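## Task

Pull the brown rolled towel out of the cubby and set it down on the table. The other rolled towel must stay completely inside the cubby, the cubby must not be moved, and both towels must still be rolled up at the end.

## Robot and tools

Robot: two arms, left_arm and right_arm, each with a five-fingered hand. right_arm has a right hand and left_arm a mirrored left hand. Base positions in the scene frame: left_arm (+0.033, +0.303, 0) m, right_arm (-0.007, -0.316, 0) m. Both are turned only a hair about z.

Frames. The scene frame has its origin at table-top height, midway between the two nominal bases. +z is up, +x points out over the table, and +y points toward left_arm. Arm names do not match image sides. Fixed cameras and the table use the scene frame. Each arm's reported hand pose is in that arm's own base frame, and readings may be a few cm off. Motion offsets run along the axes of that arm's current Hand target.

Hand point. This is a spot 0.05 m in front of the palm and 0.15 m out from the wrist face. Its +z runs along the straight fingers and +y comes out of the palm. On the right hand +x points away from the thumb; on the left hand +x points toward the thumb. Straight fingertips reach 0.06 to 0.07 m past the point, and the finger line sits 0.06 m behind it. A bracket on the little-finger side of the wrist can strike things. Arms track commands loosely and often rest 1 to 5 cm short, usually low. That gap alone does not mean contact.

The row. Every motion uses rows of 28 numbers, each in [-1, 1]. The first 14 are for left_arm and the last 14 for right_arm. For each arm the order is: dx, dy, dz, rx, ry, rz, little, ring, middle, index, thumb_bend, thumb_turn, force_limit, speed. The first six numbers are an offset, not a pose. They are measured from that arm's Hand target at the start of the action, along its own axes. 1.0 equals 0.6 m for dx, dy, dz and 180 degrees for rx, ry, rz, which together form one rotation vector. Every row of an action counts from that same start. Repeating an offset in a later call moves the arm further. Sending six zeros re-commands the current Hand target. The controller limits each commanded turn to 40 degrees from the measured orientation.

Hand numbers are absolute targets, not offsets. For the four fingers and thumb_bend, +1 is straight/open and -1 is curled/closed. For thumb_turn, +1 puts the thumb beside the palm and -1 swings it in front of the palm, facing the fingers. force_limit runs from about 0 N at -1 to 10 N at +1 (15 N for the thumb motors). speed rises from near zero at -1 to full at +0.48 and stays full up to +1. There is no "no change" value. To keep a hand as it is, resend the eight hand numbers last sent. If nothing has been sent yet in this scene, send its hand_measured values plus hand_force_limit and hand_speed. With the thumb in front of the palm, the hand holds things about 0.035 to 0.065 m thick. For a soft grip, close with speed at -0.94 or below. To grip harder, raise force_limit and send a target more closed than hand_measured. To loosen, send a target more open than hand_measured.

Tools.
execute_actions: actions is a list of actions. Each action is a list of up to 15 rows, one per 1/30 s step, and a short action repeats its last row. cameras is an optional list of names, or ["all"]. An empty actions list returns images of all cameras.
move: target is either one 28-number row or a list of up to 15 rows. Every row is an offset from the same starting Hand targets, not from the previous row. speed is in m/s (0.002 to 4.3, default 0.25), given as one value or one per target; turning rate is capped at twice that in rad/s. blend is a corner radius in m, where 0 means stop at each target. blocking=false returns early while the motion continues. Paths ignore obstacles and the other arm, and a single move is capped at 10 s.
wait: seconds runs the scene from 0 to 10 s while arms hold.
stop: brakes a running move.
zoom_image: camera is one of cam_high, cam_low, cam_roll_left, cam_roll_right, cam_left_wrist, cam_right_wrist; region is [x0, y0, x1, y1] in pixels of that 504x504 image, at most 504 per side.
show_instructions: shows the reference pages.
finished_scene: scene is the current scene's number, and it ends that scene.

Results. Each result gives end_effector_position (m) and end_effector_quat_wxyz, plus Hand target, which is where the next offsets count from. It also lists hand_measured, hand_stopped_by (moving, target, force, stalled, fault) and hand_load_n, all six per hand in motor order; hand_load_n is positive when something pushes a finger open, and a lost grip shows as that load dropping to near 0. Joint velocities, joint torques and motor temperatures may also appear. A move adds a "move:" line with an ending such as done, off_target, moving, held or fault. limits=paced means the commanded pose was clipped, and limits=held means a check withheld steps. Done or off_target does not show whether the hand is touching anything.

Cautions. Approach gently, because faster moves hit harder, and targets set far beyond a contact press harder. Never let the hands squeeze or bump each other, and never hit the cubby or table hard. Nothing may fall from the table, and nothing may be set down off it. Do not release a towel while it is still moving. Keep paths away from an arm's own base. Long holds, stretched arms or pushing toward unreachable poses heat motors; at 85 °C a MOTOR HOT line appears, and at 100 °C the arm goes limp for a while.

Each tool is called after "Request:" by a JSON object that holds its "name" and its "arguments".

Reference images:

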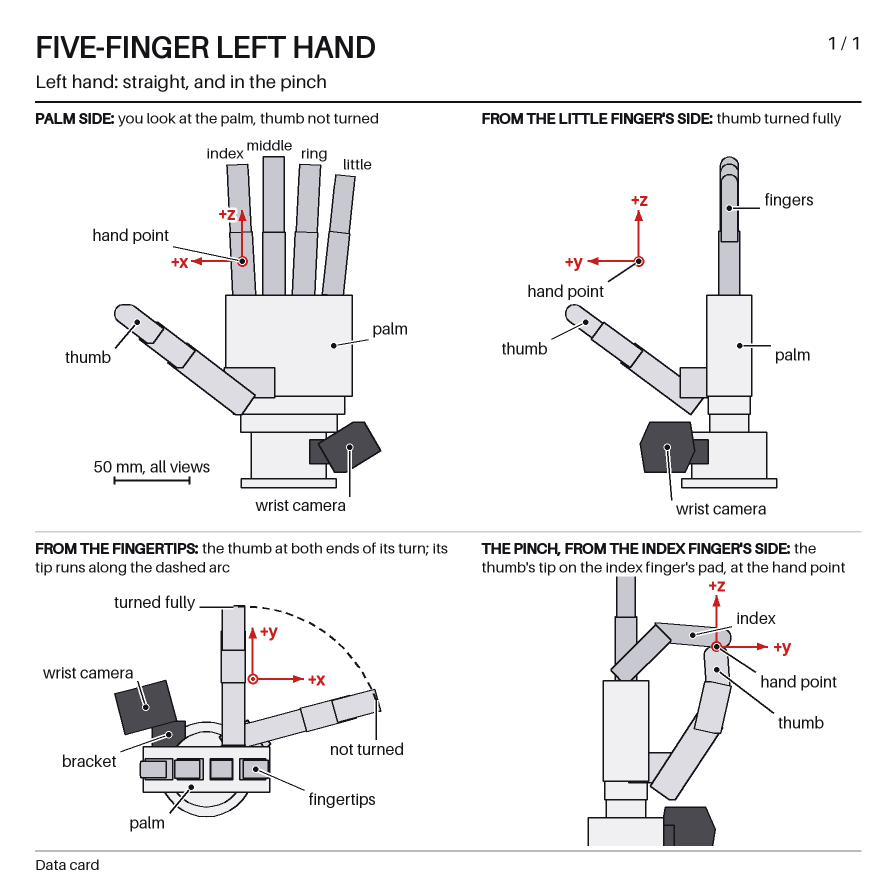

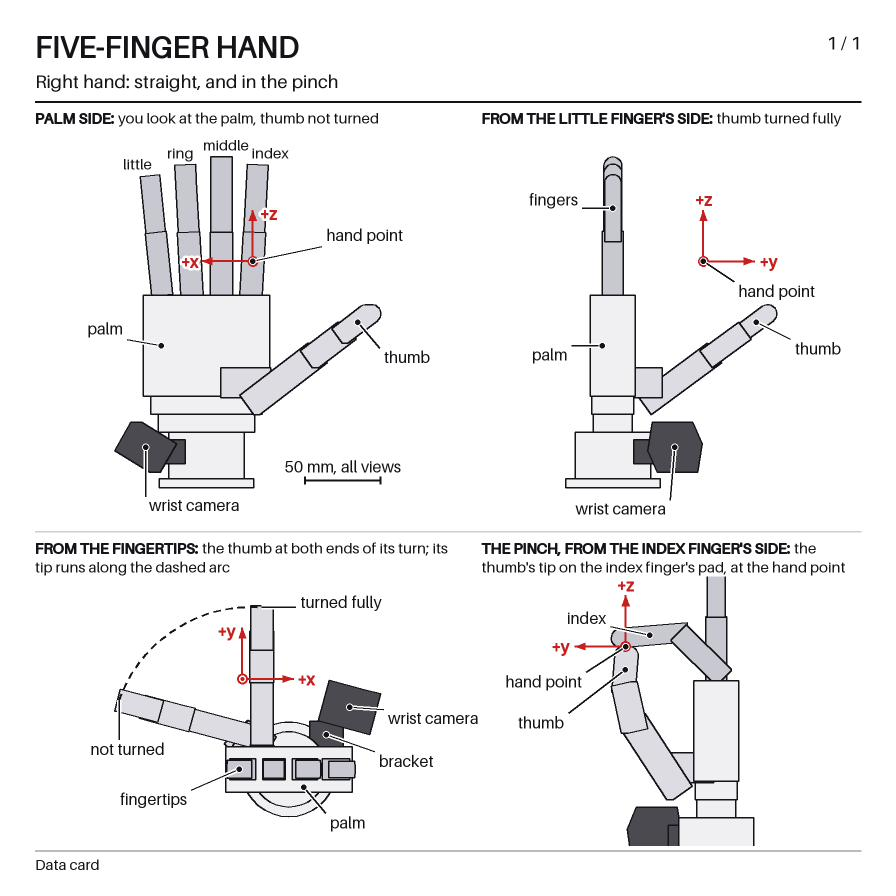

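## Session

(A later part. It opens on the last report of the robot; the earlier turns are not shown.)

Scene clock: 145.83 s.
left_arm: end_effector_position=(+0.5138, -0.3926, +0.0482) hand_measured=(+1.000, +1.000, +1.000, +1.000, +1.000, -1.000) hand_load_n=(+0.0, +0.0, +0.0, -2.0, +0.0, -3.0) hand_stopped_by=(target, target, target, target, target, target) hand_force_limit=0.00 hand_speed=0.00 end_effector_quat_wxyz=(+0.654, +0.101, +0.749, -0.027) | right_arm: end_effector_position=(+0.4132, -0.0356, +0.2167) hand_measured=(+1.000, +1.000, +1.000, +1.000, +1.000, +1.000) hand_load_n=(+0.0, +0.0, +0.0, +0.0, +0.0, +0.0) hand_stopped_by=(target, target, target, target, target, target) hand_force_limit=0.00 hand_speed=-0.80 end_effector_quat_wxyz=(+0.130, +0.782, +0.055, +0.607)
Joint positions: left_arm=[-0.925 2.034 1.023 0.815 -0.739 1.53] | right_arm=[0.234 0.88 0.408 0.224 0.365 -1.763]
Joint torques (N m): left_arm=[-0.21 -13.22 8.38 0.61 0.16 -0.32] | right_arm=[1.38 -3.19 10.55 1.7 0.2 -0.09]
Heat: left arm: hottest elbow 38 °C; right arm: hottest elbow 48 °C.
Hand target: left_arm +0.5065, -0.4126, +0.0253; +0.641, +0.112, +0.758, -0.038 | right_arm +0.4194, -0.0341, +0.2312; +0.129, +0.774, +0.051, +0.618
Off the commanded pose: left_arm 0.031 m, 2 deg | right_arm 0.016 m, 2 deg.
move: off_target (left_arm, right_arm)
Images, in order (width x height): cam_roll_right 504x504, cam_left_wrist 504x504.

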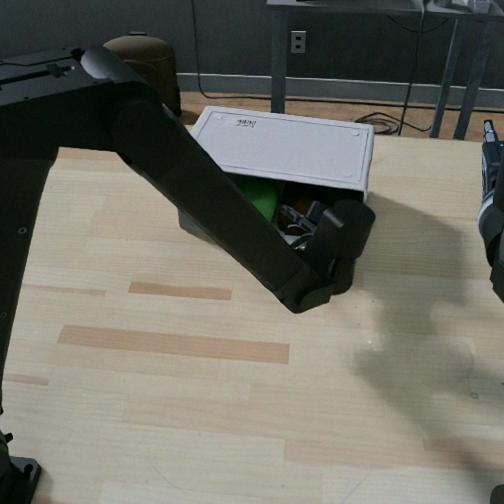

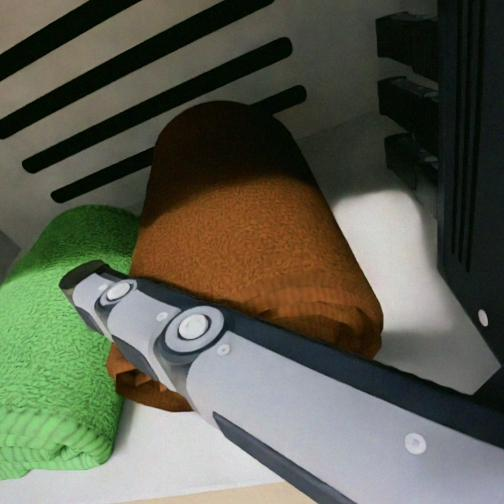

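Request:
{"name": "move", "arguments": {"target": [[-0.0403,0.0035,0.022,0,0,0,1,1,1,1,1,-1,0,0,0,0,0,0,0,0,1,1,1,1,1,1,0,-0.8]], "speed": 0.04, "cameras": ["cam_left_wrist","cam_roll_right"]}}

Request:
{"name": "zoom_image", "arguments": {"camera": "cam_roll_right", "region": [200, 130, 400, 290]}}

Scene clock: 149.10 s.
left_arm: end_effector_position=(+0.5201, -0.4031, +0.0508) hand_measured=(+1.000, +1.000, +1.000, +1.000, +1.000, -1.000) hand_load_n=(+0.0, +0.0, +0.0, -3.0, +0.0, -0.5) hand_stopped_by=(target, target, target, target, target, target) hand_force_limit=0.00 hand_speed=0.00 end_effector_quat_wxyz=(+0.646, +0.111, +0.755, -0.025) | right_arm: end_effector_position=(+0.4132, -0.0356, +0.2167) hand_measured=(+1.000, +1.000, +1.000, +1.000, +1.000, +1.000) hand_load_n=(+0.0, +0.0, +0.0, +0.0, +0.0, +0.0) hand_stopped_by=(target, target, target, target, target, target) hand_force_limit=0.00 hand_speed=-0.80 end_effector_quat_wxyz=(+0.130, +0.782, +0.055, +0.607)
Joint positions: left_arm=[-0.925 2.034 1.061 0.749 -0.728 1.527] | right_arm=[0.234 0.88 0.408 0.224 0.365 -1.763]
Joint torques (N m): left_arm=[1.14 -16.15 9.11 0.76 0.48 -0.22] | right_arm=[1.26 -3.14 10.51 1.73 0.19 -0.08]
Heat: left arm: hottest elbow 38 °C; right arm: hottest elbow 48 °C.
Hand target: left_arm +0.5233, -0.4160, +0.0469; +0.641, +0.112, +0.758, -0.038 | right_arm +0.4194, -0.0341, +0.2312; +0.129, +0.774, +0.051, +0.618
Off the commanded pose: left_arm 0.014 m, 2 deg | right_arm 0.016 m, 2 deg.
move: off_target (left_arm, right_arm)
Images, in order (width x height): cam_roll_right 504x504, cam_left_wrist 504x504.

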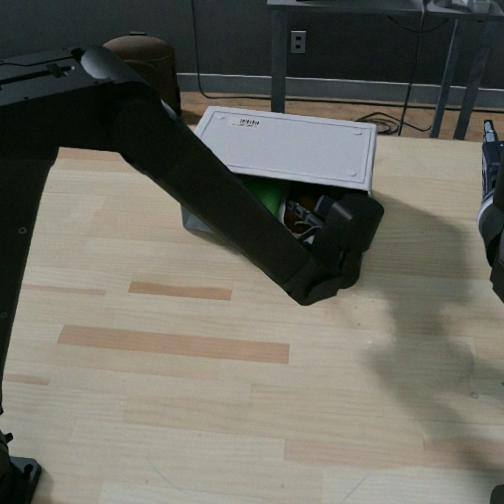

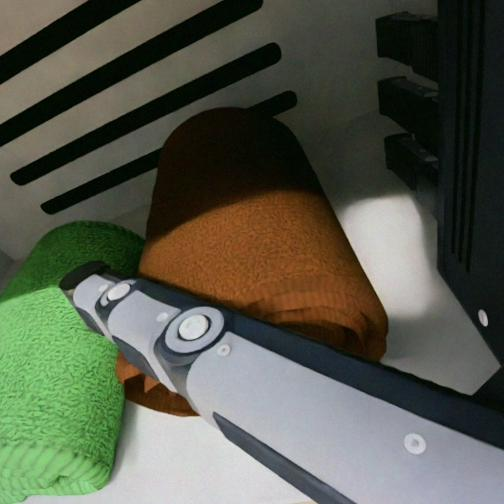

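Scaled by 2.520.

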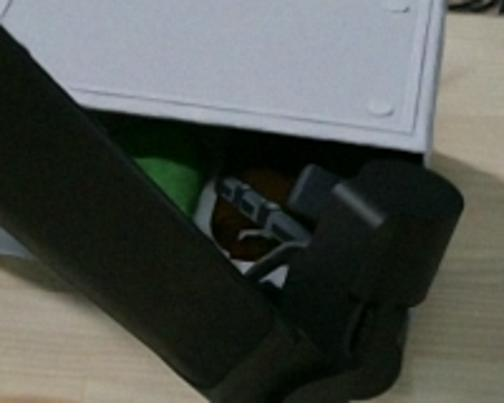

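Request:
{"name": "move", "arguments": {"target": [[0,0.012,0,0,0,0,1,1,-0.5,-0.5,-0.5,-1,-0.4,-0.7,0,0,0,0,0,0,1,1,1,1,1,1,0,-0.8]], "speed": 0.04, "cameras": ["cam_left_wrist","cam_roll_right"]}}

Request:
{"name": "zoom_image", "arguments": {"camera": "cam_roll_right", "region": [200, 130, 400, 290]}}

Scene clock: 151.53 s.
left_arm: end_effector_position=(+0.5203, -0.4061, +0.0493) hand_measured=(+1.000, +1.000, +0.366, +0.394, +0.690, -1.000) hand_load_n=(+0.0, +0.0, +3.5, +2.5, +5.0, -3.0) hand_stopped_by=(target, target, force, force, force, target) hand_force_limit=-0.40 hand_speed=-0.70 end_effector_quat_wxyz=(+0.643, +0.113, +0.756, -0.033) | right_arm: end_effector_position=(+0.4132, -0.0356, +0.2167) hand_measured=(+1.000, +1.000, +1.000, +1.000, +1.000, +1.000) hand_load_n=(+0.0, +0.0, +0.0, +0.0, +0.0, +0.0) hand_stopped_by=(target, target, target, target, target, target) hand_force_limit=0.00 hand_speed=-0.80 end_effector_quat_wxyz=(+0.130, +0.782, +0.055, +0.607)
Joint positions: left_arm=[-0.924 2.034 1.061 0.746 -0.712 1.519] | right_arm=[0.234 0.88 0.408 0.224 0.365 -1.763]
Joint torques (N m): left_arm=[2.2 -16.32 7.86 1.07 0.29 -0.12] | right_arm=[1.2 -3.31 10.54 1.69 0.19 -0.08]
Heat: left arm: hottest elbow 39 °C; right arm: hottest elbow 48 °C.
Hand target: left_arm +0.5248, -0.4091, +0.0475; +0.641, +0.112, +0.758, -0.038 | right_arm +0.4194, -0.0341, +0.2312; +0.129, +0.774, +0.051, +0.618
Off the commanded pose: left_arm 0.006 m, 1 deg | right_arm 0.016 m, 2 deg.
move: off_target (right_arm)
Images, in order (width x height): cam_roll_right 504x504, cam_left_wrist 504x504.

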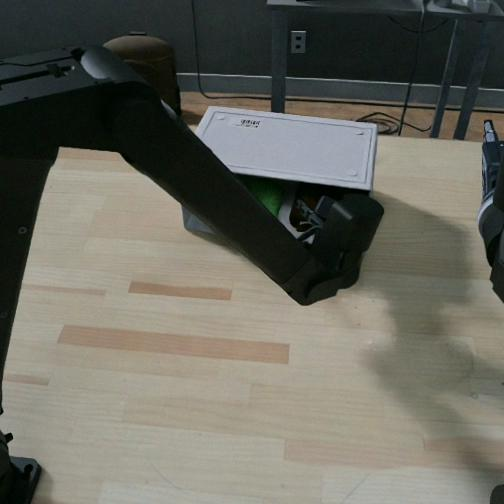

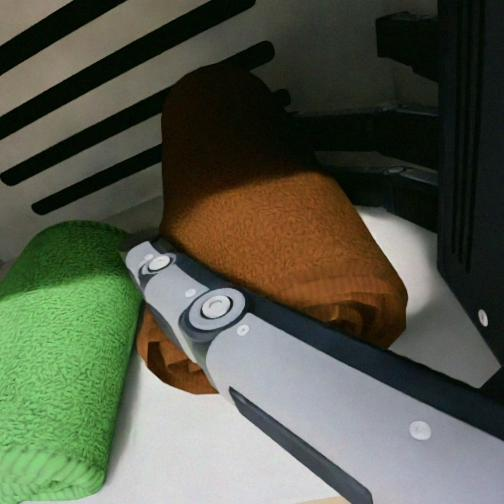

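Scaled by 2.520.

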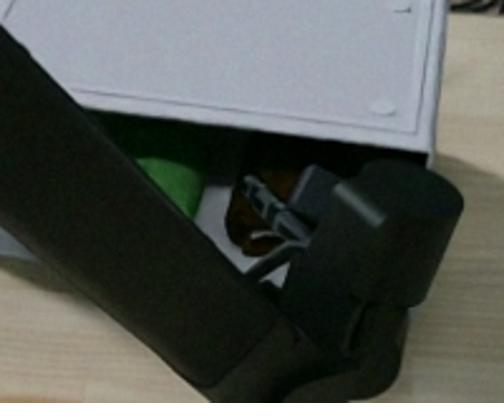

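Request:
{"name": "move", "arguments": {"target": [[0.0107,-0.001,-0.1187,0,0,0,1,1,-0.5,-0.5,-0.5,-1,-0.4,-0.7,0,0,0,0,0,0,1,1,1,1,1,1,0,-0.8]], "speed": 0.05, "cameras": ["cam_left_wrist","cam_roll_right"]}}

Scene clock: 154.83 s.
left_arm: end_effector_position=(+0.4623, -0.3888, +0.0487) hand_measured=(+1.000, +1.000, +0.366, +0.394, +0.690, -1.000) hand_load_n=(+0.0, +0.0, +1.5, +1.5, +2.5, -0.5) hand_stopped_by=(target, target, force, force, force, target) hand_force_limit=-0.40 hand_speed=-0.70 end_effector_quat_wxyz=(+0.638, +0.119, +0.761, -0.024) | right_arm: end_effector_position=(+0.4132, -0.0356, +0.2167) hand_measured=(+1.000, +1.000, +1.000, +1.000, +1.000, +1.000) hand_load_n=(+0.0, +0.0, +0.0, +0.0, +0.0, +0.0) hand_stopped_by=(target, target, target, target, target, target) hand_force_limit=0.00 hand_speed=-0.80 end_effector_quat_wxyz=(+0.130, +0.782, +0.055, +0.607)
Joint positions: left_arm=[-0.998 1.956 0.922 0.767 -0.789 1.497] | right_arm=[0.234 0.88 0.408 0.224 0.365 -1.763]
Joint torques (N m): left_arm=[0.62 -16.32 5.29 1.99 -0.35 -0.22] | right_arm=[1.38 -3.25 10.55 1.72 0.19 -0.08]
Heat: left arm: hottest elbow 39 °C; right arm: hottest elbow 48 °C.
Hand target: left_arm +0.4551, -0.3946, +0.0535; +0.641, +0.112, +0.758, -0.038 | right_arm +0.4194, -0.0341, +0.2312; +0.129, +0.774, +0.051, +0.618
Off the commanded pose: left_arm 0.010 m, 2 deg | right_arm 0.016 m, 2 deg.
move: off_target (right_arm)
Images, in order (width x height): cam_roll_right 504x504, cam_left_wrist 504x504.

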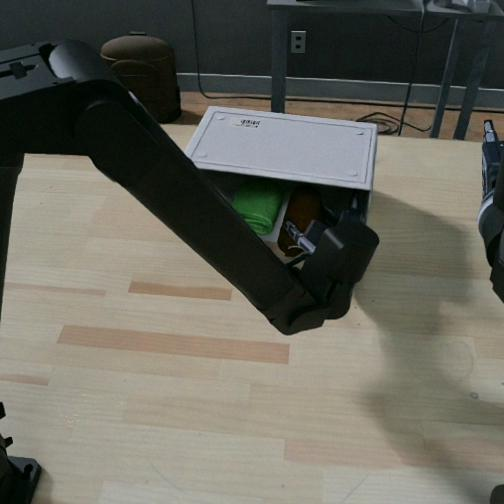

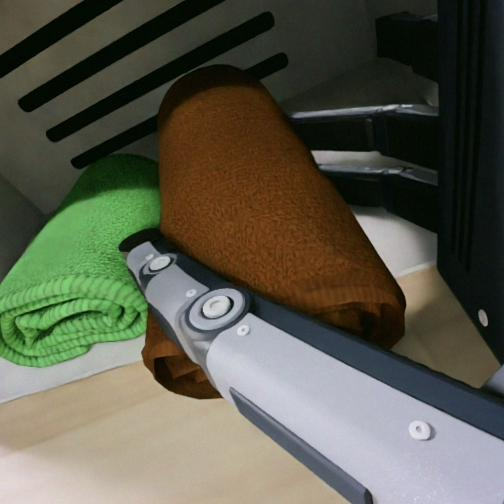

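Request:
{"name": "move", "arguments": {"target": [[0.0297,-0.003,-0.198,0,0,0,1,1,-0.5,-0.5,-0.5,-1,-0.4,-0.7,0,0,0,0,0,0,1,1,1,1,1,1,0,-0.8]], "speed": 0.07, "cameras": ["cam_left_wrist","cam_roll_right","cam_roll_left","cam_high"]}}

Scene clock: 157.87 s.
left_arm: end_effector_position=(+0.3427, -0.3664, +0.0501) hand_measured=(+1.000, +1.000, +0.366, +0.394, +0.690, -1.000) hand_load_n=(+0.5, +0.0, +0.0, +0.0, +0.0, +0.5) hand_stopped_by=(target, target, force, force, force, target) hand_force_limit=-0.40 hand_speed=-0.70 end_effector_quat_wxyz=(+0.638, +0.117, +0.760, -0.027) | right_arm: end_effector_position=(+0.4132, -0.0356, +0.2167) hand_measured=(+1.000, +1.000, +1.000, +1.000, +1.000, +1.000) hand_load_n=(+0.0, +0.0, +0.0, +0.0, +0.0, +0.0) hand_stopped_by=(target, target, target, target, target, target) hand_force_limit=0.00 hand_speed=-0.80 end_effector_quat_wxyz=(+0.130, +0.782, +0.055, +0.607)
Joint positions: left_arm=[-1.21 1.831 0.705 0.786 -0.989 1.394] | right_arm=[0.234 0.88 0.408 0.224 0.365 -1.763]
Joint torques (N m): left_arm=[1.03 -14.27 5.04 1.43 -0.5 -0.1] | right_arm=[1.2 -3.19 10.55 1.72 0.19 -0.08]
Heat: left arm: hottest elbow 38 °C; right arm: hottest elbow 48 °C.
Hand target: left_arm +0.3375, -0.3702, +0.0565; +0.641, +0.112, +0.758, -0.038 | right_arm +0.4194, -0.0341, +0.2312; +0.129, +0.774, +0.051, +0.618
Off the commanded pose: left_arm 0.009 m, 1 deg | right_arm 0.016 m, 2 deg.
move: off_target (right_arm)
Images, in order (width x height): cam_high 504x504, cam_roll_left 504x504, cam_roll_right 504x504, cam_left_wrist 504x504.

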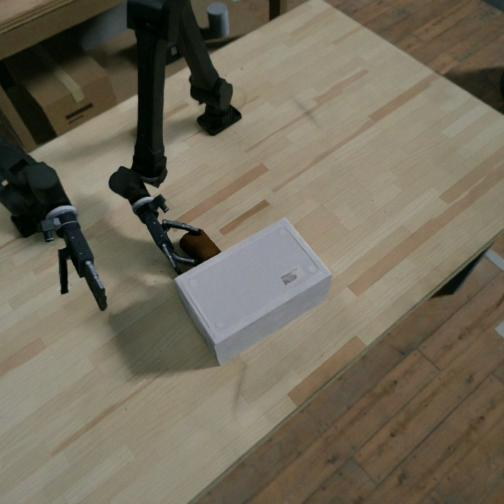

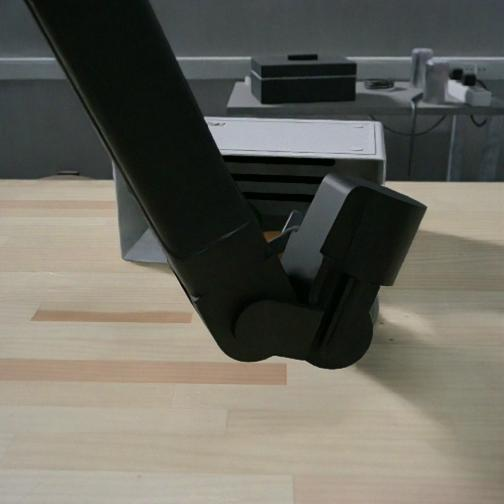

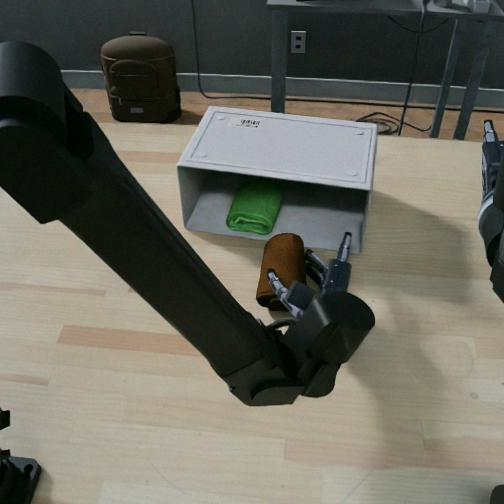

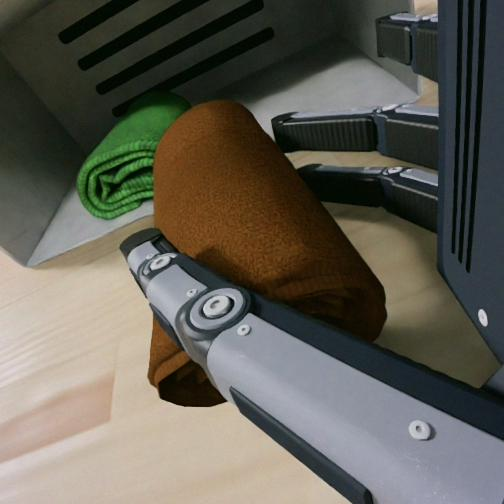

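Request:
{"name": "move", "arguments": {"target": [[0,0,0,0,0,0,1,1,-0.55,-0.55,-0.55,-1,-0.4,-0.7,0,0,0,0,0,0,1,1,1,1,1,1,0,-0.8]], "speed": 0.05}}

Request:
{"name": "move", "arguments": {"target": [[0.0149,-0.0015,-0.099,0,0,0,1,1,-0.55,-0.55,-0.55,-1,-0.4,-0.7,0,0,0,0,0,0,1,1,1,1,1,1,0,-0.8]], "speed": 0.06, "cameras": ["cam_left_wrist","cam_roll_right"]}}

Scene clock: 159.83 s.
left_arm: end_effector_position=(+0.3428, -0.3665, +0.0524) hand_measured=(+1.000, +1.000, +0.042, +0.096, +0.538, -1.000) hand_load_n=(+0.0, +0.0, +3.0, +2.0, +5.0, +0.0) hand_stopped_by=(target, target, force, force, force, target) hand_force_limit=-0.40 hand_speed=-0.70 end_effector_quat_wxyz=(+0.640, +0.115, +0.760, -0.028) | right_arm: end_effector_position=(+0.4132, -0.0356, +0.2167) hand_measured=(+1.000, +1.000, +1.000, +1.000, +1.000, +1.000) hand_load_n=(+0.0, +0.0, +0.0, +0.0, +0.0, +0.0) hand_stopped_by=(target, target, target, target, target, target) hand_force_limit=0.00 hand_speed=-0.80 end_effector_quat_wxyz=(+0.130, +0.782, +0.055, +0.607)
Joint positions: left_arm=[-1.21 1.826 0.705 0.786 -0.99 1.393] | right_arm=[0.234 0.88 0.408 0.224 0.365 -1.763]
Joint torques (N m): left_arm=[0.91 -14.15 4.94 1.37 -0.38 -0.13] | right_arm=[1.26 -3.25 10.56 1.73 0.19 -0.08]
Heat: left arm: hottest elbow 38 °C; right arm: hottest elbow 48 °C.
Hand target: left_arm +0.3375, -0.3702, +0.0566; +0.641, +0.112, +0.758, -0.038 | right_arm +0.4194, -0.0341, +0.2312; +0.129, +0.774, +0.051, +0.618
Off the commanded pose: left_arm 0.008 m, 1 deg | right_arm 0.016 m, 2 deg.
move: off_target (right_arm)

Scene clock: 161.57 s.
left_arm: end_effector_position=(+0.2843, -0.3554, +0.0536) hand_measured=(+1.000, +1.000, +0.042, +0.096, +0.538, -1.000) hand_load_n=(+0.0, +0.0, +2.0, +1.0, +2.5, +0.0) hand_stopped_by=(target, target, force, force, force, target) hand_force_limit=-0.40 hand_speed=-0.70 end_effector_quat_wxyz=(+0.641, +0.113, +0.759, -0.030) | right_arm: end_effector_position=(+0.4132, -0.0356, +0.2167) hand_measured=(+1.000, +1.000, +1.000, +1.000, +1.000, +1.000) hand_load_n=(+0.0, +0.0, +0.0, +0.0, +0.0, +0.0) hand_stopped_by=(target, target, target, target, target, target) hand_force_limit=0.00 hand_speed=-0.80 end_effector_quat_wxyz=(+0.130, +0.782, +0.055, +0.607)
Joint positions: left_arm=[-1.341 1.768 0.631 0.726 -1.111 1.299] | right_arm=[0.234 0.88 0.408 0.224 0.365 -1.763]
Joint torques (N m): left_arm=[0.32 -14.21 4.68 0.91 -0.56 -0.11] | right_arm=[1.38 -3.25 10.55 1.7 0.19 -0.09]
Heat: left arm: hottest elbow 38 °C; right arm: hottest elbow 48 °C.
Hand target: left_arm +0.2788, -0.3580, +0.0581; +0.641, +0.112, +0.758, -0.038 | right_arm +0.4194, -0.0341, +0.2312; +0.129, +0.774, +0.051, +0.618
Off the commanded pose: left_arm 0.008 m, 1 deg | right_arm 0.016 m, 2 deg.
move: off_target (right_arm)
Images, in order (width x height): cam_roll_right 504x504, cam_left_wrist 504x504.

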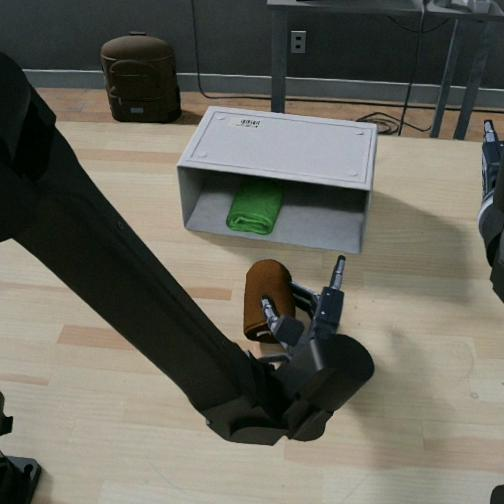

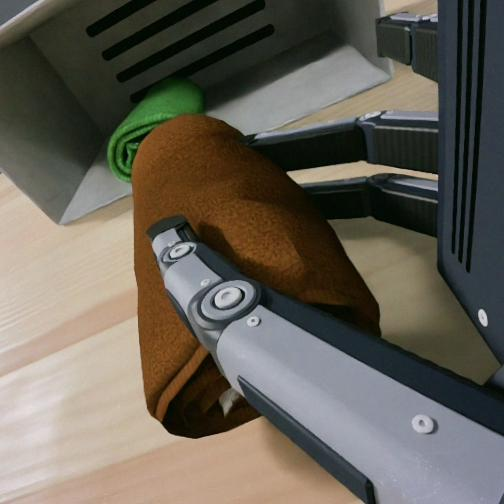

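Request:
{"name": "move", "arguments": {"target": [[0.0149,-0.0015,-0.095,0,0,0,1,1,-0.55,-0.55,-0.55,-1,-0.4,-0.7,0,0,0,0,0,0,1,1,1,1,1,1,0,-0.8],[0.028,-0.0027,-0.0925,0,0,0,1,1,-0.55,-0.55,-0.55,-1,-0.4,-0.7,0,0,0,0,0,0,1,1,1,1,1,1,0,-0.8]], "speed": 0.06, "cameras": ["cam_left_wrist","cam_roll_right"]}}

Request:
{"name": "move", "arguments": {"target": [[0,0,0,0,0,0,1,1,1,1,1,-1,-0.4,-0.7,0,0,0,0,0,0,1,1,1,1,1,1,0,-0.8]], "speed": 0.06, "cameras": ["cam_left_wrist","cam_roll_right"]}}

Scene clock: 165.53 s.
left_arm: end_effector_position=(+0.2271, -0.3435, +0.0538) hand_measured=(+1.000, +1.000, +0.040, +0.096, +0.538, -1.000) hand_load_n=(+0.0, +0.0, +1.0, +1.0, +1.0, +0.0) hand_stopped_by=(target, target, force, force, force, target) hand_force_limit=-0.40 hand_speed=-0.70 end_effector_quat_wxyz=(+0.641, +0.112, +0.759, -0.032) | right_arm: end_effector_position=(+0.4132, -0.0356, +0.2167) hand_measured=(+1.000, +1.000, +1.000, +1.000, +1.000, +1.000) hand_load_n=(+0.0, +0.0, +0.0, +0.0, +0.0, +0.0) hand_stopped_by=(target, target, target, target, target, target) hand_force_limit=0.00 hand_speed=-0.80 end_effector_quat_wxyz=(+0.130, +0.782, +0.055, +0.607)
Joint positions: left_arm=[-1.484 1.708 0.589 0.546 -1.238 1.122] | right_arm=[0.234 0.88 0.408 0.224 0.365 -1.763]
Joint torques (N m): left_arm=[0.73 -10.81 5.01 1.46 -0.67 -0.14] | right_arm=[1.38 -3.31 10.52 1.72 0.19 -0.08]
Heat: left arm: hottest elbow 38 °C; right arm: hottest elbow 48 °C.
Hand target: left_arm +0.2223, -0.3463, +0.0511; +0.641, +0.112, +0.758, -0.038 | right_arm +0.4194, -0.0341, +0.2312; +0.129, +0.774, +0.051, +0.618
Off the commanded pose: left_arm 0.006 m, 1 deg | right_arm 0.016 m, 2 deg.
move: off_target (right_arm)
Images, in order (width x height): cam_roll_right 504x504, cam_left_wrist 504x504.

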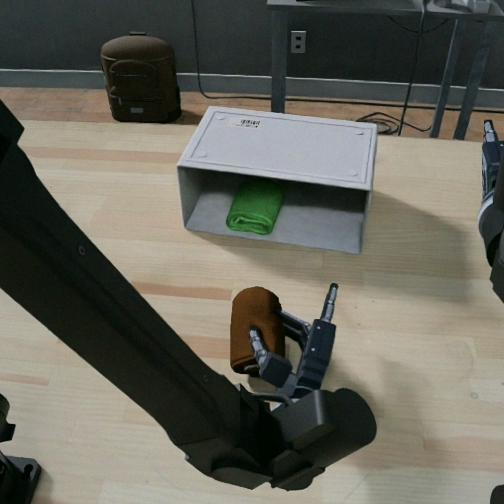

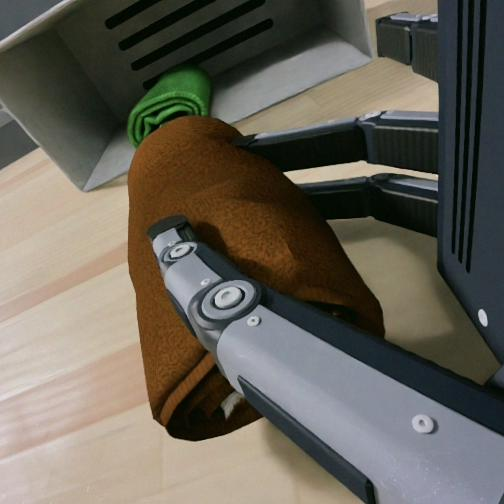

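Scene clock: 166.97 s.
left_arm: end_effector_position=(+0.2271, -0.3434, +0.0539) hand_measured=(+1.000, +1.000, +1.000, +1.000, +1.000, -1.000) hand_load_n=(+0.0, +0.0, +0.0, +0.0, +0.0, +0.5) hand_stopped_by=(target, target, target, target, target, target) hand_force_limit=-0.40 hand_speed=-0.70 end_effector_quat_wxyz=(+0.641, +0.112, +0.759, -0.032) | right_arm: end_effector_position=(+0.4132, -0.0356, +0.2167) hand_measured=(+1.000, +1.000, +1.000, +1.000, +1.000, +1.000) hand_load_n=(+0.0, +0.0, +0.5, +0.0, +0.0, +0.0) hand_stopped_by=(target, target, target, target, target, target) hand_force_limit=0.00 hand_speed=-0.80 end_effector_quat_wxyz=(+0.130, +0.782, +0.055, +0.607)
Joint positions: left_arm=[-1.484 1.708 0.589 0.546 -1.238 1.121] | right_arm=[0.234 0.88 0.408 0.224 0.365 -1.763]
Joint torques (N m): left_arm=[0.32 -10.7 4.92 1.48 -0.65 -0.11] | right_arm=[1.26 -3.25 10.55 1.72 0.2 -0.08]
Heat: left arm: hottest elbow 38 °C; right arm: hottest elbow 48 °C.
Hand target: left_arm +0.2223, -0.3463, +0.0511; +0.641, +0.112, +0.758, -0.038 | right_arm +0.4194, -0.0341, +0.2312; +0.129, +0.774, +0.051, +0.618
Off the commanded pose: left_arm 0.006 m, 1 deg | right_arm 0.016 m, 2 deg.
move: off_target (right_arm)
Images, in order (width x height): cam_roll_right 504x504, cam_left_wrist 504x504.

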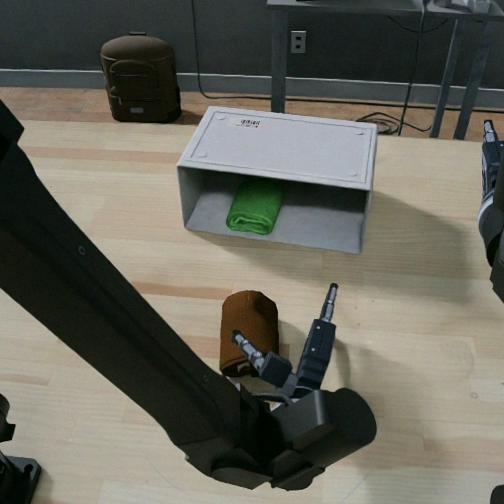

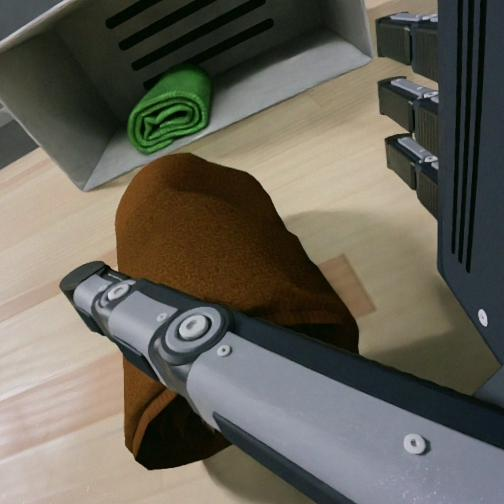

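Request:
{"name": "move", "arguments": {"target": [[0.005,0,-0.035,0,0,0,1,1,1,1,1,-1,-0.4,-0.7,0,0,0,0,0,0,1,1,1,1,1,1,0,-0.8],[-0.19,0.02,-0.05,0,0,0,1,1,1,1,1,-1,-0.4,-0.7,0,0,0,0,0,0,1,1,1,1,1,1,0,-0.8],[-0.27,0.1,-0.1,0,0,0,1,1,1,1,1,-1,-0.4,-0.7,0,0,0,0,0,0,1,1,1,1,1,1,0,-0.8]], "speed": 0.12, "blend": [0,0.03,0], "cameras": ["cam_left_wrist","cam_roll_right","cam_high","cam_low","cam_right_wrist"]}}

Request:
{"name": "zoom_image", "arguments": {"camera": "cam_high", "region": [130, 180, 380, 380]}}

Request:
{"name": "zoom_image", "arguments": {"camera": "cam_roll_right", "region": [140, 100, 390, 300]}}

Scene clock: 172.20 s.
left_arm: end_effector_position=(+0.2046, -0.2792, +0.2044) hand_measured=(+1.000, +1.000, +1.000, +1.000, +1.000, -1.000) hand_load_n=(+0.0, +0.0, +0.0, +0.0, +0.0, +0.5) hand_stopped_by=(target, target, target, target, target, target) hand_force_limit=-0.40 hand_speed=-0.70 end_effector_quat_wxyz=(+0.637, +0.130, +0.759, -0.013) | right_arm: end_effector_position=(+0.4132, -0.0356, +0.2167) hand_measured=(+1.000, +1.000, +1.000, +1.000, +1.000, +1.000) hand_load_n=(+0.0, +0.0, +0.0, +0.0, +0.0, +0.0) hand_stopped_by=(target, target, target, target, target, target) hand_force_limit=0.00 hand_speed=-0.80 end_effector_quat_wxyz=(+0.130, +0.782, +0.055, +0.607)
Joint positions: left_arm=[-1.54 1.126 0.602 -0.191 -1.281 1.025] | right_arm=[0.234 0.88 0.408 0.224 0.365 -1.763]
Joint torques (N m): left_arm=[1.26 -7.18 13.72 0.61 -0.75 -0.14] | right_arm=[1.26 -3.14 10.55 1.69 0.19 -0.09]
Heat: left arm: hottest elbow 38 °C; right arm: hottest elbow 48 °C.
Hand target: left_arm +0.2022, -0.2955, +0.2256; +0.641, +0.112, +0.758, -0.038 | right_arm +0.4194, -0.0341, +0.2312; +0.129, +0.774, +0.051, +0.618
Off the commanded pose: left_arm 0.027 m, 4 deg | right_arm 0.016 m, 2 deg.
move: off_target (left_arm, right_arm)
Images, in order (width x height): cam_high 504x504, cam_low 504x504, cam_roll_right 504x504, cam_left_wrist 504x504, cam_right_wrist 504x504.

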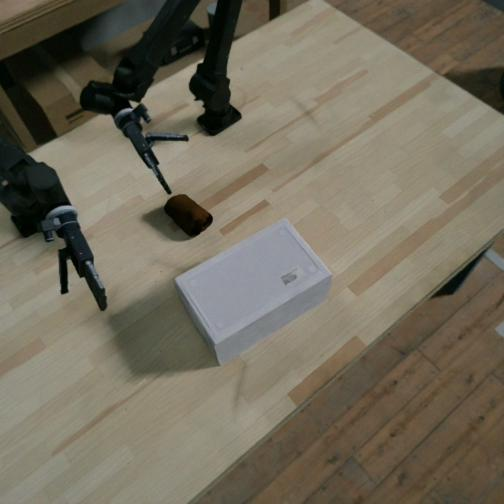

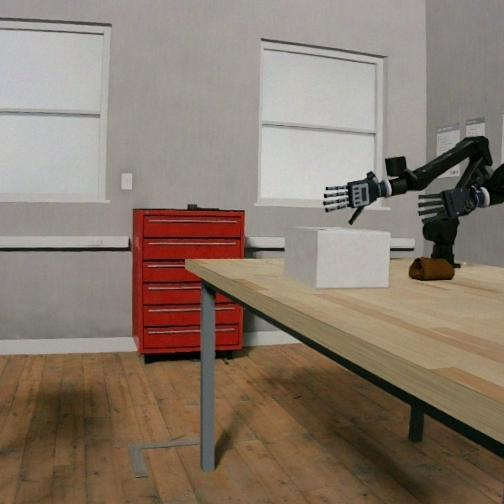

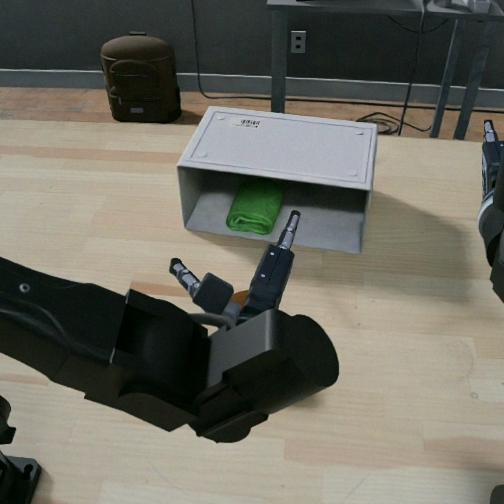

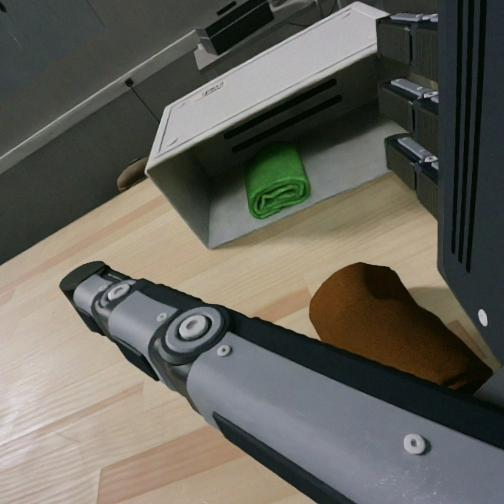

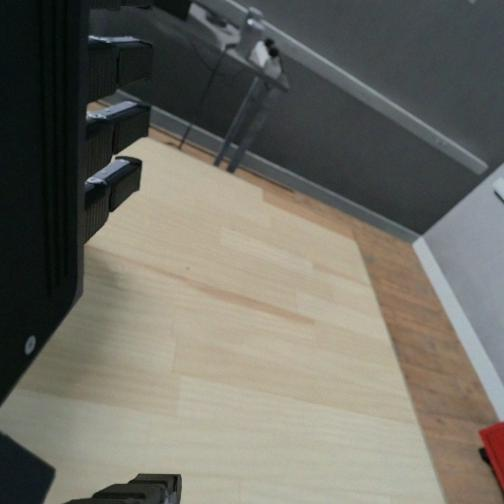

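Scaled by 2.016.

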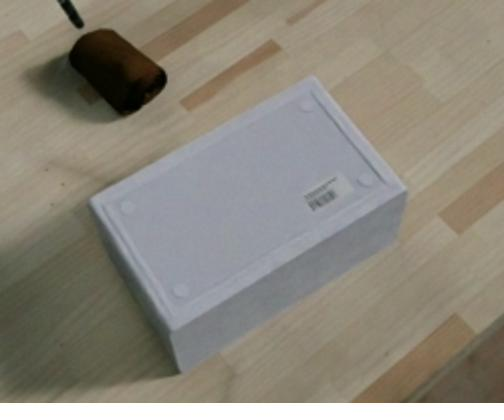

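Scaled by 2.016.

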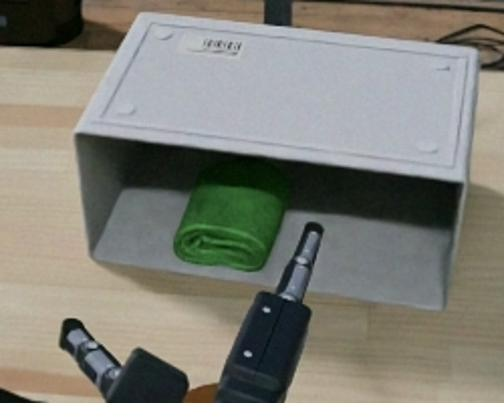

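Request:
{"name": "move", "arguments": {"target": [[0,0,0,0,0,0,1,1,1,1,1,-1,-0.4,-0.7,0.2868,-0.1695,0.0562,-0.2183,-0.2252,0.5695,1,1,1,1,1,1,0,-0.8]], "speed": 0.25, "cameras": ["cam_high","cam_right_wrist","cam_low"]}}

Scene clock: 188.80 s.
left_arm: end_effector_position=(+0.2046, -0.2793, +0.2044) hand_measured=(+1.000, +1.000, +1.000, +1.000, +1.000, -1.000) hand_load_n=(+0.0, +0.0, +0.0, +0.0, +0.0, +0.0) hand_stopped_by=(target, target, target, target, target, target) hand_force_limit=-0.40 hand_speed=-0.70 end_effector_quat_wxyz=(+0.637, +0.130, +0.760, -0.014) | right_arm: end_effector_position=(+0.4871, +0.1035, +0.3397) hand_measured=(+1.000, +1.000, +1.000, +1.000, +1.000, +1.000) hand_load_n=(+0.0, +0.0, +0.0, +0.0, +0.0, +0.0) hand_stopped_by=(target, target, target, target, target, target) hand_force_limit=0.00 hand_speed=-0.80 end_effector_quat_wxyz=(+0.142, -0.601, +0.761, -0.198)
Joint positions: left_arm=[-1.54 1.126 0.602 -0.191 -1.281 1.024] | right_arm=[0.194 1.465 1.71 -1.371 0.217 0.378]
Joint torques (N m): left_arm=[1.14 -7.53 13.67 0.57 -0.75 -0.13] | right_arm=[0.26 -10.11 12.93 0.51 0.17 0.06]
Motor temperatures (°C): left_arm=[31 34 42 33 29 30] | right_arm=[30 32 49 31 33 32]
Heat: left arm: hottest elbow 42 °C; right arm: hottest elbow 49 °C.
Hand target: left_arm +0.2022, -0.2955, +0.2256; +0.641, +0.112, +0.758, -0.038 | right_arm +0.5000, +0.1004, +0.3599; +0.157, -0.589, +0.766, -0.205
Off the commanded pose: left_arm 0.027 m, 3 deg | right_arm 0.024 m, 3 deg.
move: off_target (left_arm, right_arm)
Images, in order (width x height): cam_high 504x504, cam_low 504x504, cam_right_wrist 504x504.

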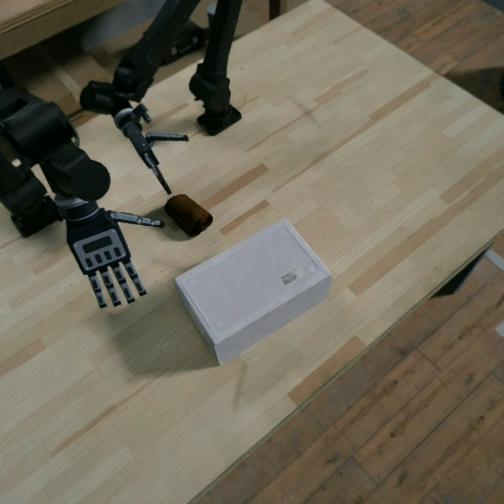

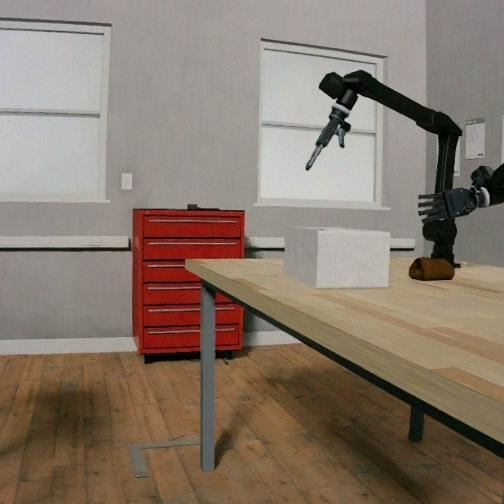

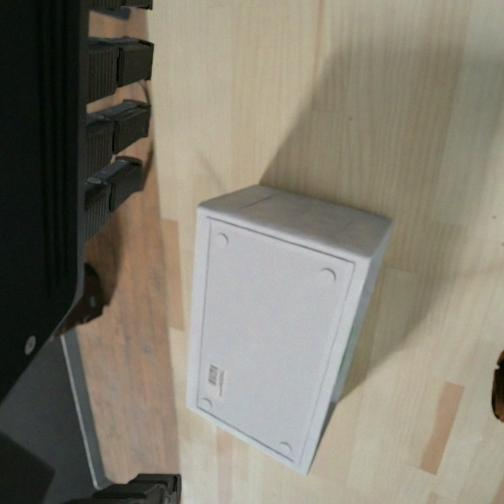

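Request:
{"name": "move", "arguments": {"target": [[0,0,0,0,0,0,1,1,1,1,1,-1,-0.4,-0.7,-0.3705,-0.0655,0.3265,0.0833,0,0,0,0,0,0,1,1,0,-0.2]], "speed": 0.2, "cameras": ["cam_high","cam_right_wrist","cam_low","cam_roll_right"]}}

Scene clock: 196.80 s.
left_arm: end_effector_position=(+0.2046, -0.2793, +0.2044) hand_measured=(+1.000, +1.000, +1.000, +1.000, +1.000, -1.000) hand_load_n=(+0.0, +0.0, -0.5, +0.0, +0.0, +0.5) hand_stopped_by=(target, target, target, target, target, target) hand_force_limit=-0.40 hand_speed=-0.70 end_effector_quat_wxyz=(+0.637, +0.130, +0.760, -0.014) | right_arm: end_effector_position=(+0.6661, +0.2660, +0.1863) hand_measured=(+0.000, +0.000, +0.000, +0.000, +1.000, +1.000) hand_load_n=(+0.0, +0.0, +0.0, +0.0, +0.0, -0.5) hand_stopped_by=(target, target, target, target, target, target) hand_force_limit=0.00 hand_speed=-0.20 end_effector_quat_wxyz=(+0.203, -0.575, +0.734, -0.298)
Joint positions: left_arm=[-1.54 1.126 0.602 -0.191 -1.281 1.024] | right_arm=[0.432 1.915 1.835 -0.899 0.47 0.529]
Joint torques (N m): left_arm=[0.67 -6.77 13.6 0.42 -0.77 -0.16] | right_arm=[1.85 -16.97 13.37 1.5 0.46 0.06]
Heat: left arm: hottest elbow 44 °C; right arm: hottest elbow 49 °C.
Hand target: left_arm +0.2022, -0.2955, +0.2256; +0.641, +0.112, +0.758, -0.038 | right_arm +0.6847, +0.2812, +0.2096; +0.233, -0.563, +0.733, -0.303
Off the commanded pose: left_arm 0.027 m, 3 deg | right_arm 0.034 m, 4 deg.
move: off_target (left_arm, right_arm)
Images, in order (width x height): cam_high 504x504, cam_low 504x504, cam_roll_right 504x504, cam_right_wrist 504x504.

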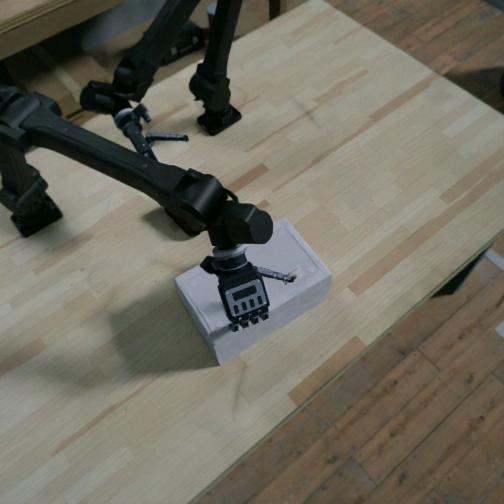

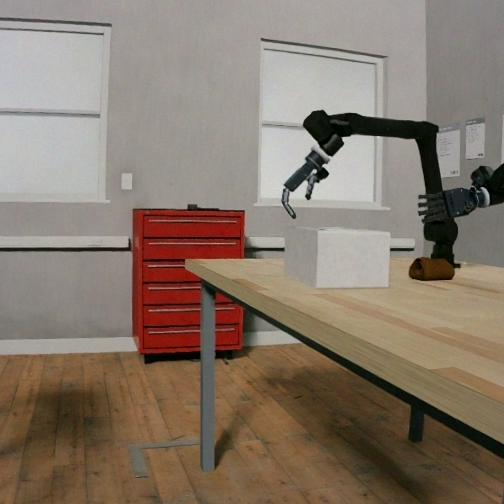

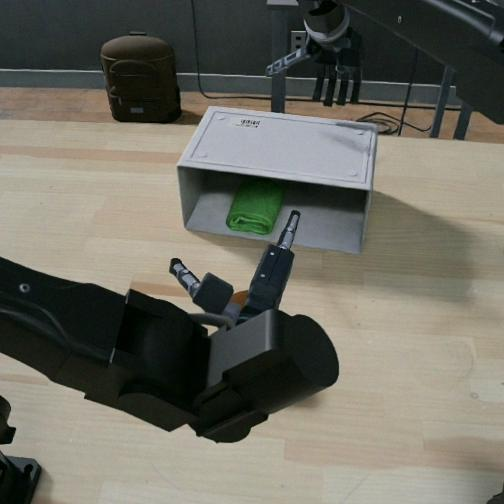

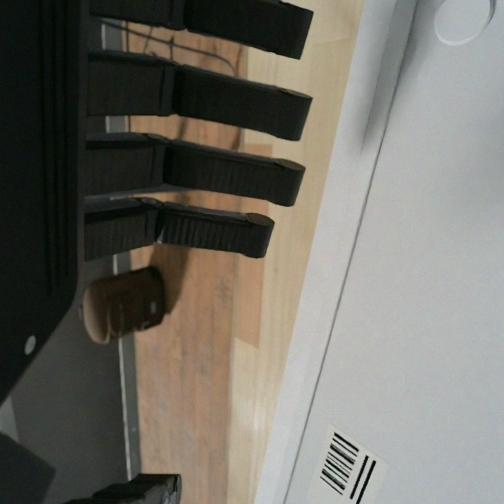

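Request:
{"name": "move", "arguments": {"target": [[0,0,0,0,0,0,1,1,1,1,1,-1,-0.4,-0.7,-0.0322,0.1593,0.147,0,0,0,0,0,0,0,1,1,0,-0.2]], "speed": 0.12, "cameras": ["cam_high","cam_right_wrist","cam_low"]}}

Request:
{"name": "zoom_image", "arguments": {"camera": "cam_high", "region": [130, 180, 380, 380]}}

Scene clock: 200.37 s.
left_arm: end_effector_position=(+0.2046, -0.2793, +0.2044) hand_measured=(+1.000, +1.000, +1.000, +1.000, +1.000, -1.000) hand_load_n=(+0.0, +0.0, +0.0, +0.0, +0.0, +0.0) hand_stopped_by=(target, target, target, target, target, target) hand_force_limit=-0.40 hand_speed=-0.70 end_effector_quat_wxyz=(+0.637, +0.130, +0.760, -0.014) | right_arm: end_effector_position=(+0.6894, +0.2911, +0.0975) hand_measured=(+0.000, +0.000, +0.000, +0.000, +1.000, +1.000) hand_load_n=(+0.0, +0.5, +0.0, +0.0, +0.0, +0.0) hand_stopped_by=(target, target, target, target, target, target) hand_force_limit=0.00 hand_speed=-0.20 end_effector_quat_wxyz=(+0.237, -0.557, +0.735, -0.306)
Joint positions: left_arm=[-1.54 1.126 0.602 -0.191 -1.281 1.024] | right_arm=[0.453 2.006 1.713 -0.623 0.488 0.558]
Joint torques (N m): left_arm=[1.03 -7.41 13.65 0.58 -0.74 -0.14] | right_arm=[2.55 -17.49 8.05 1.62 0.44 0.01]
Heat: left arm: hottest elbow 44 °C; right arm: hottest elbow 49 °C.
Hand target: left_arm +0.2022, -0.2955, +0.2256; +0.641, +0.112, +0.758, -0.038 | right_arm +0.6845, +0.3012, +0.0797; +0.233, -0.563, +0.733, -0.303
Off the commanded pose: left_arm 0.027 m, 3 deg | right_arm 0.021 m, 1 deg.
move: off_target (left_arm, right_arm)
Images, in order (width x height): cam_high 504x504, cam_low 504x504, cam_right_wrist 504x504.

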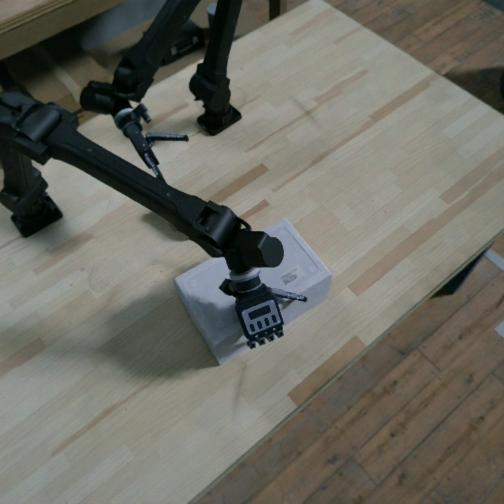

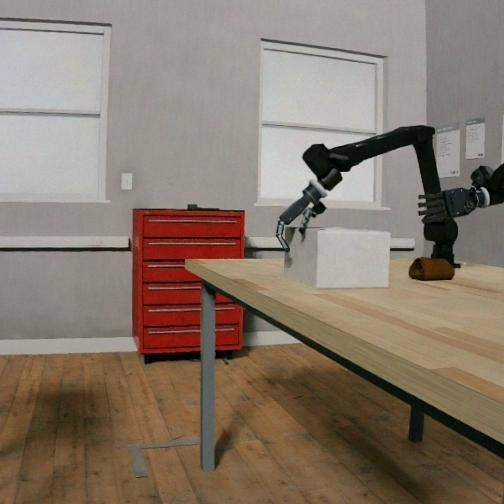

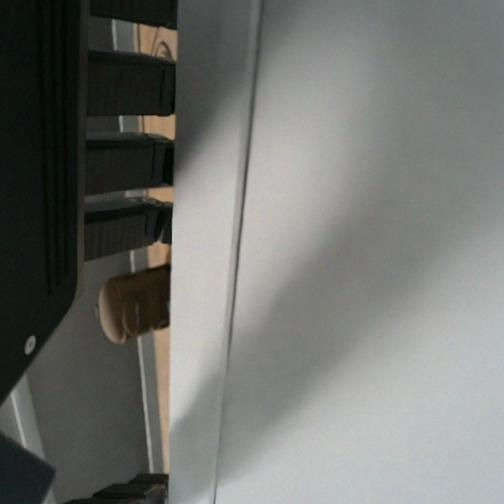

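Scaled by 2.016.

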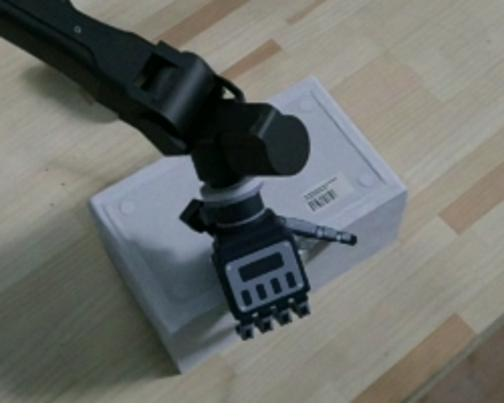

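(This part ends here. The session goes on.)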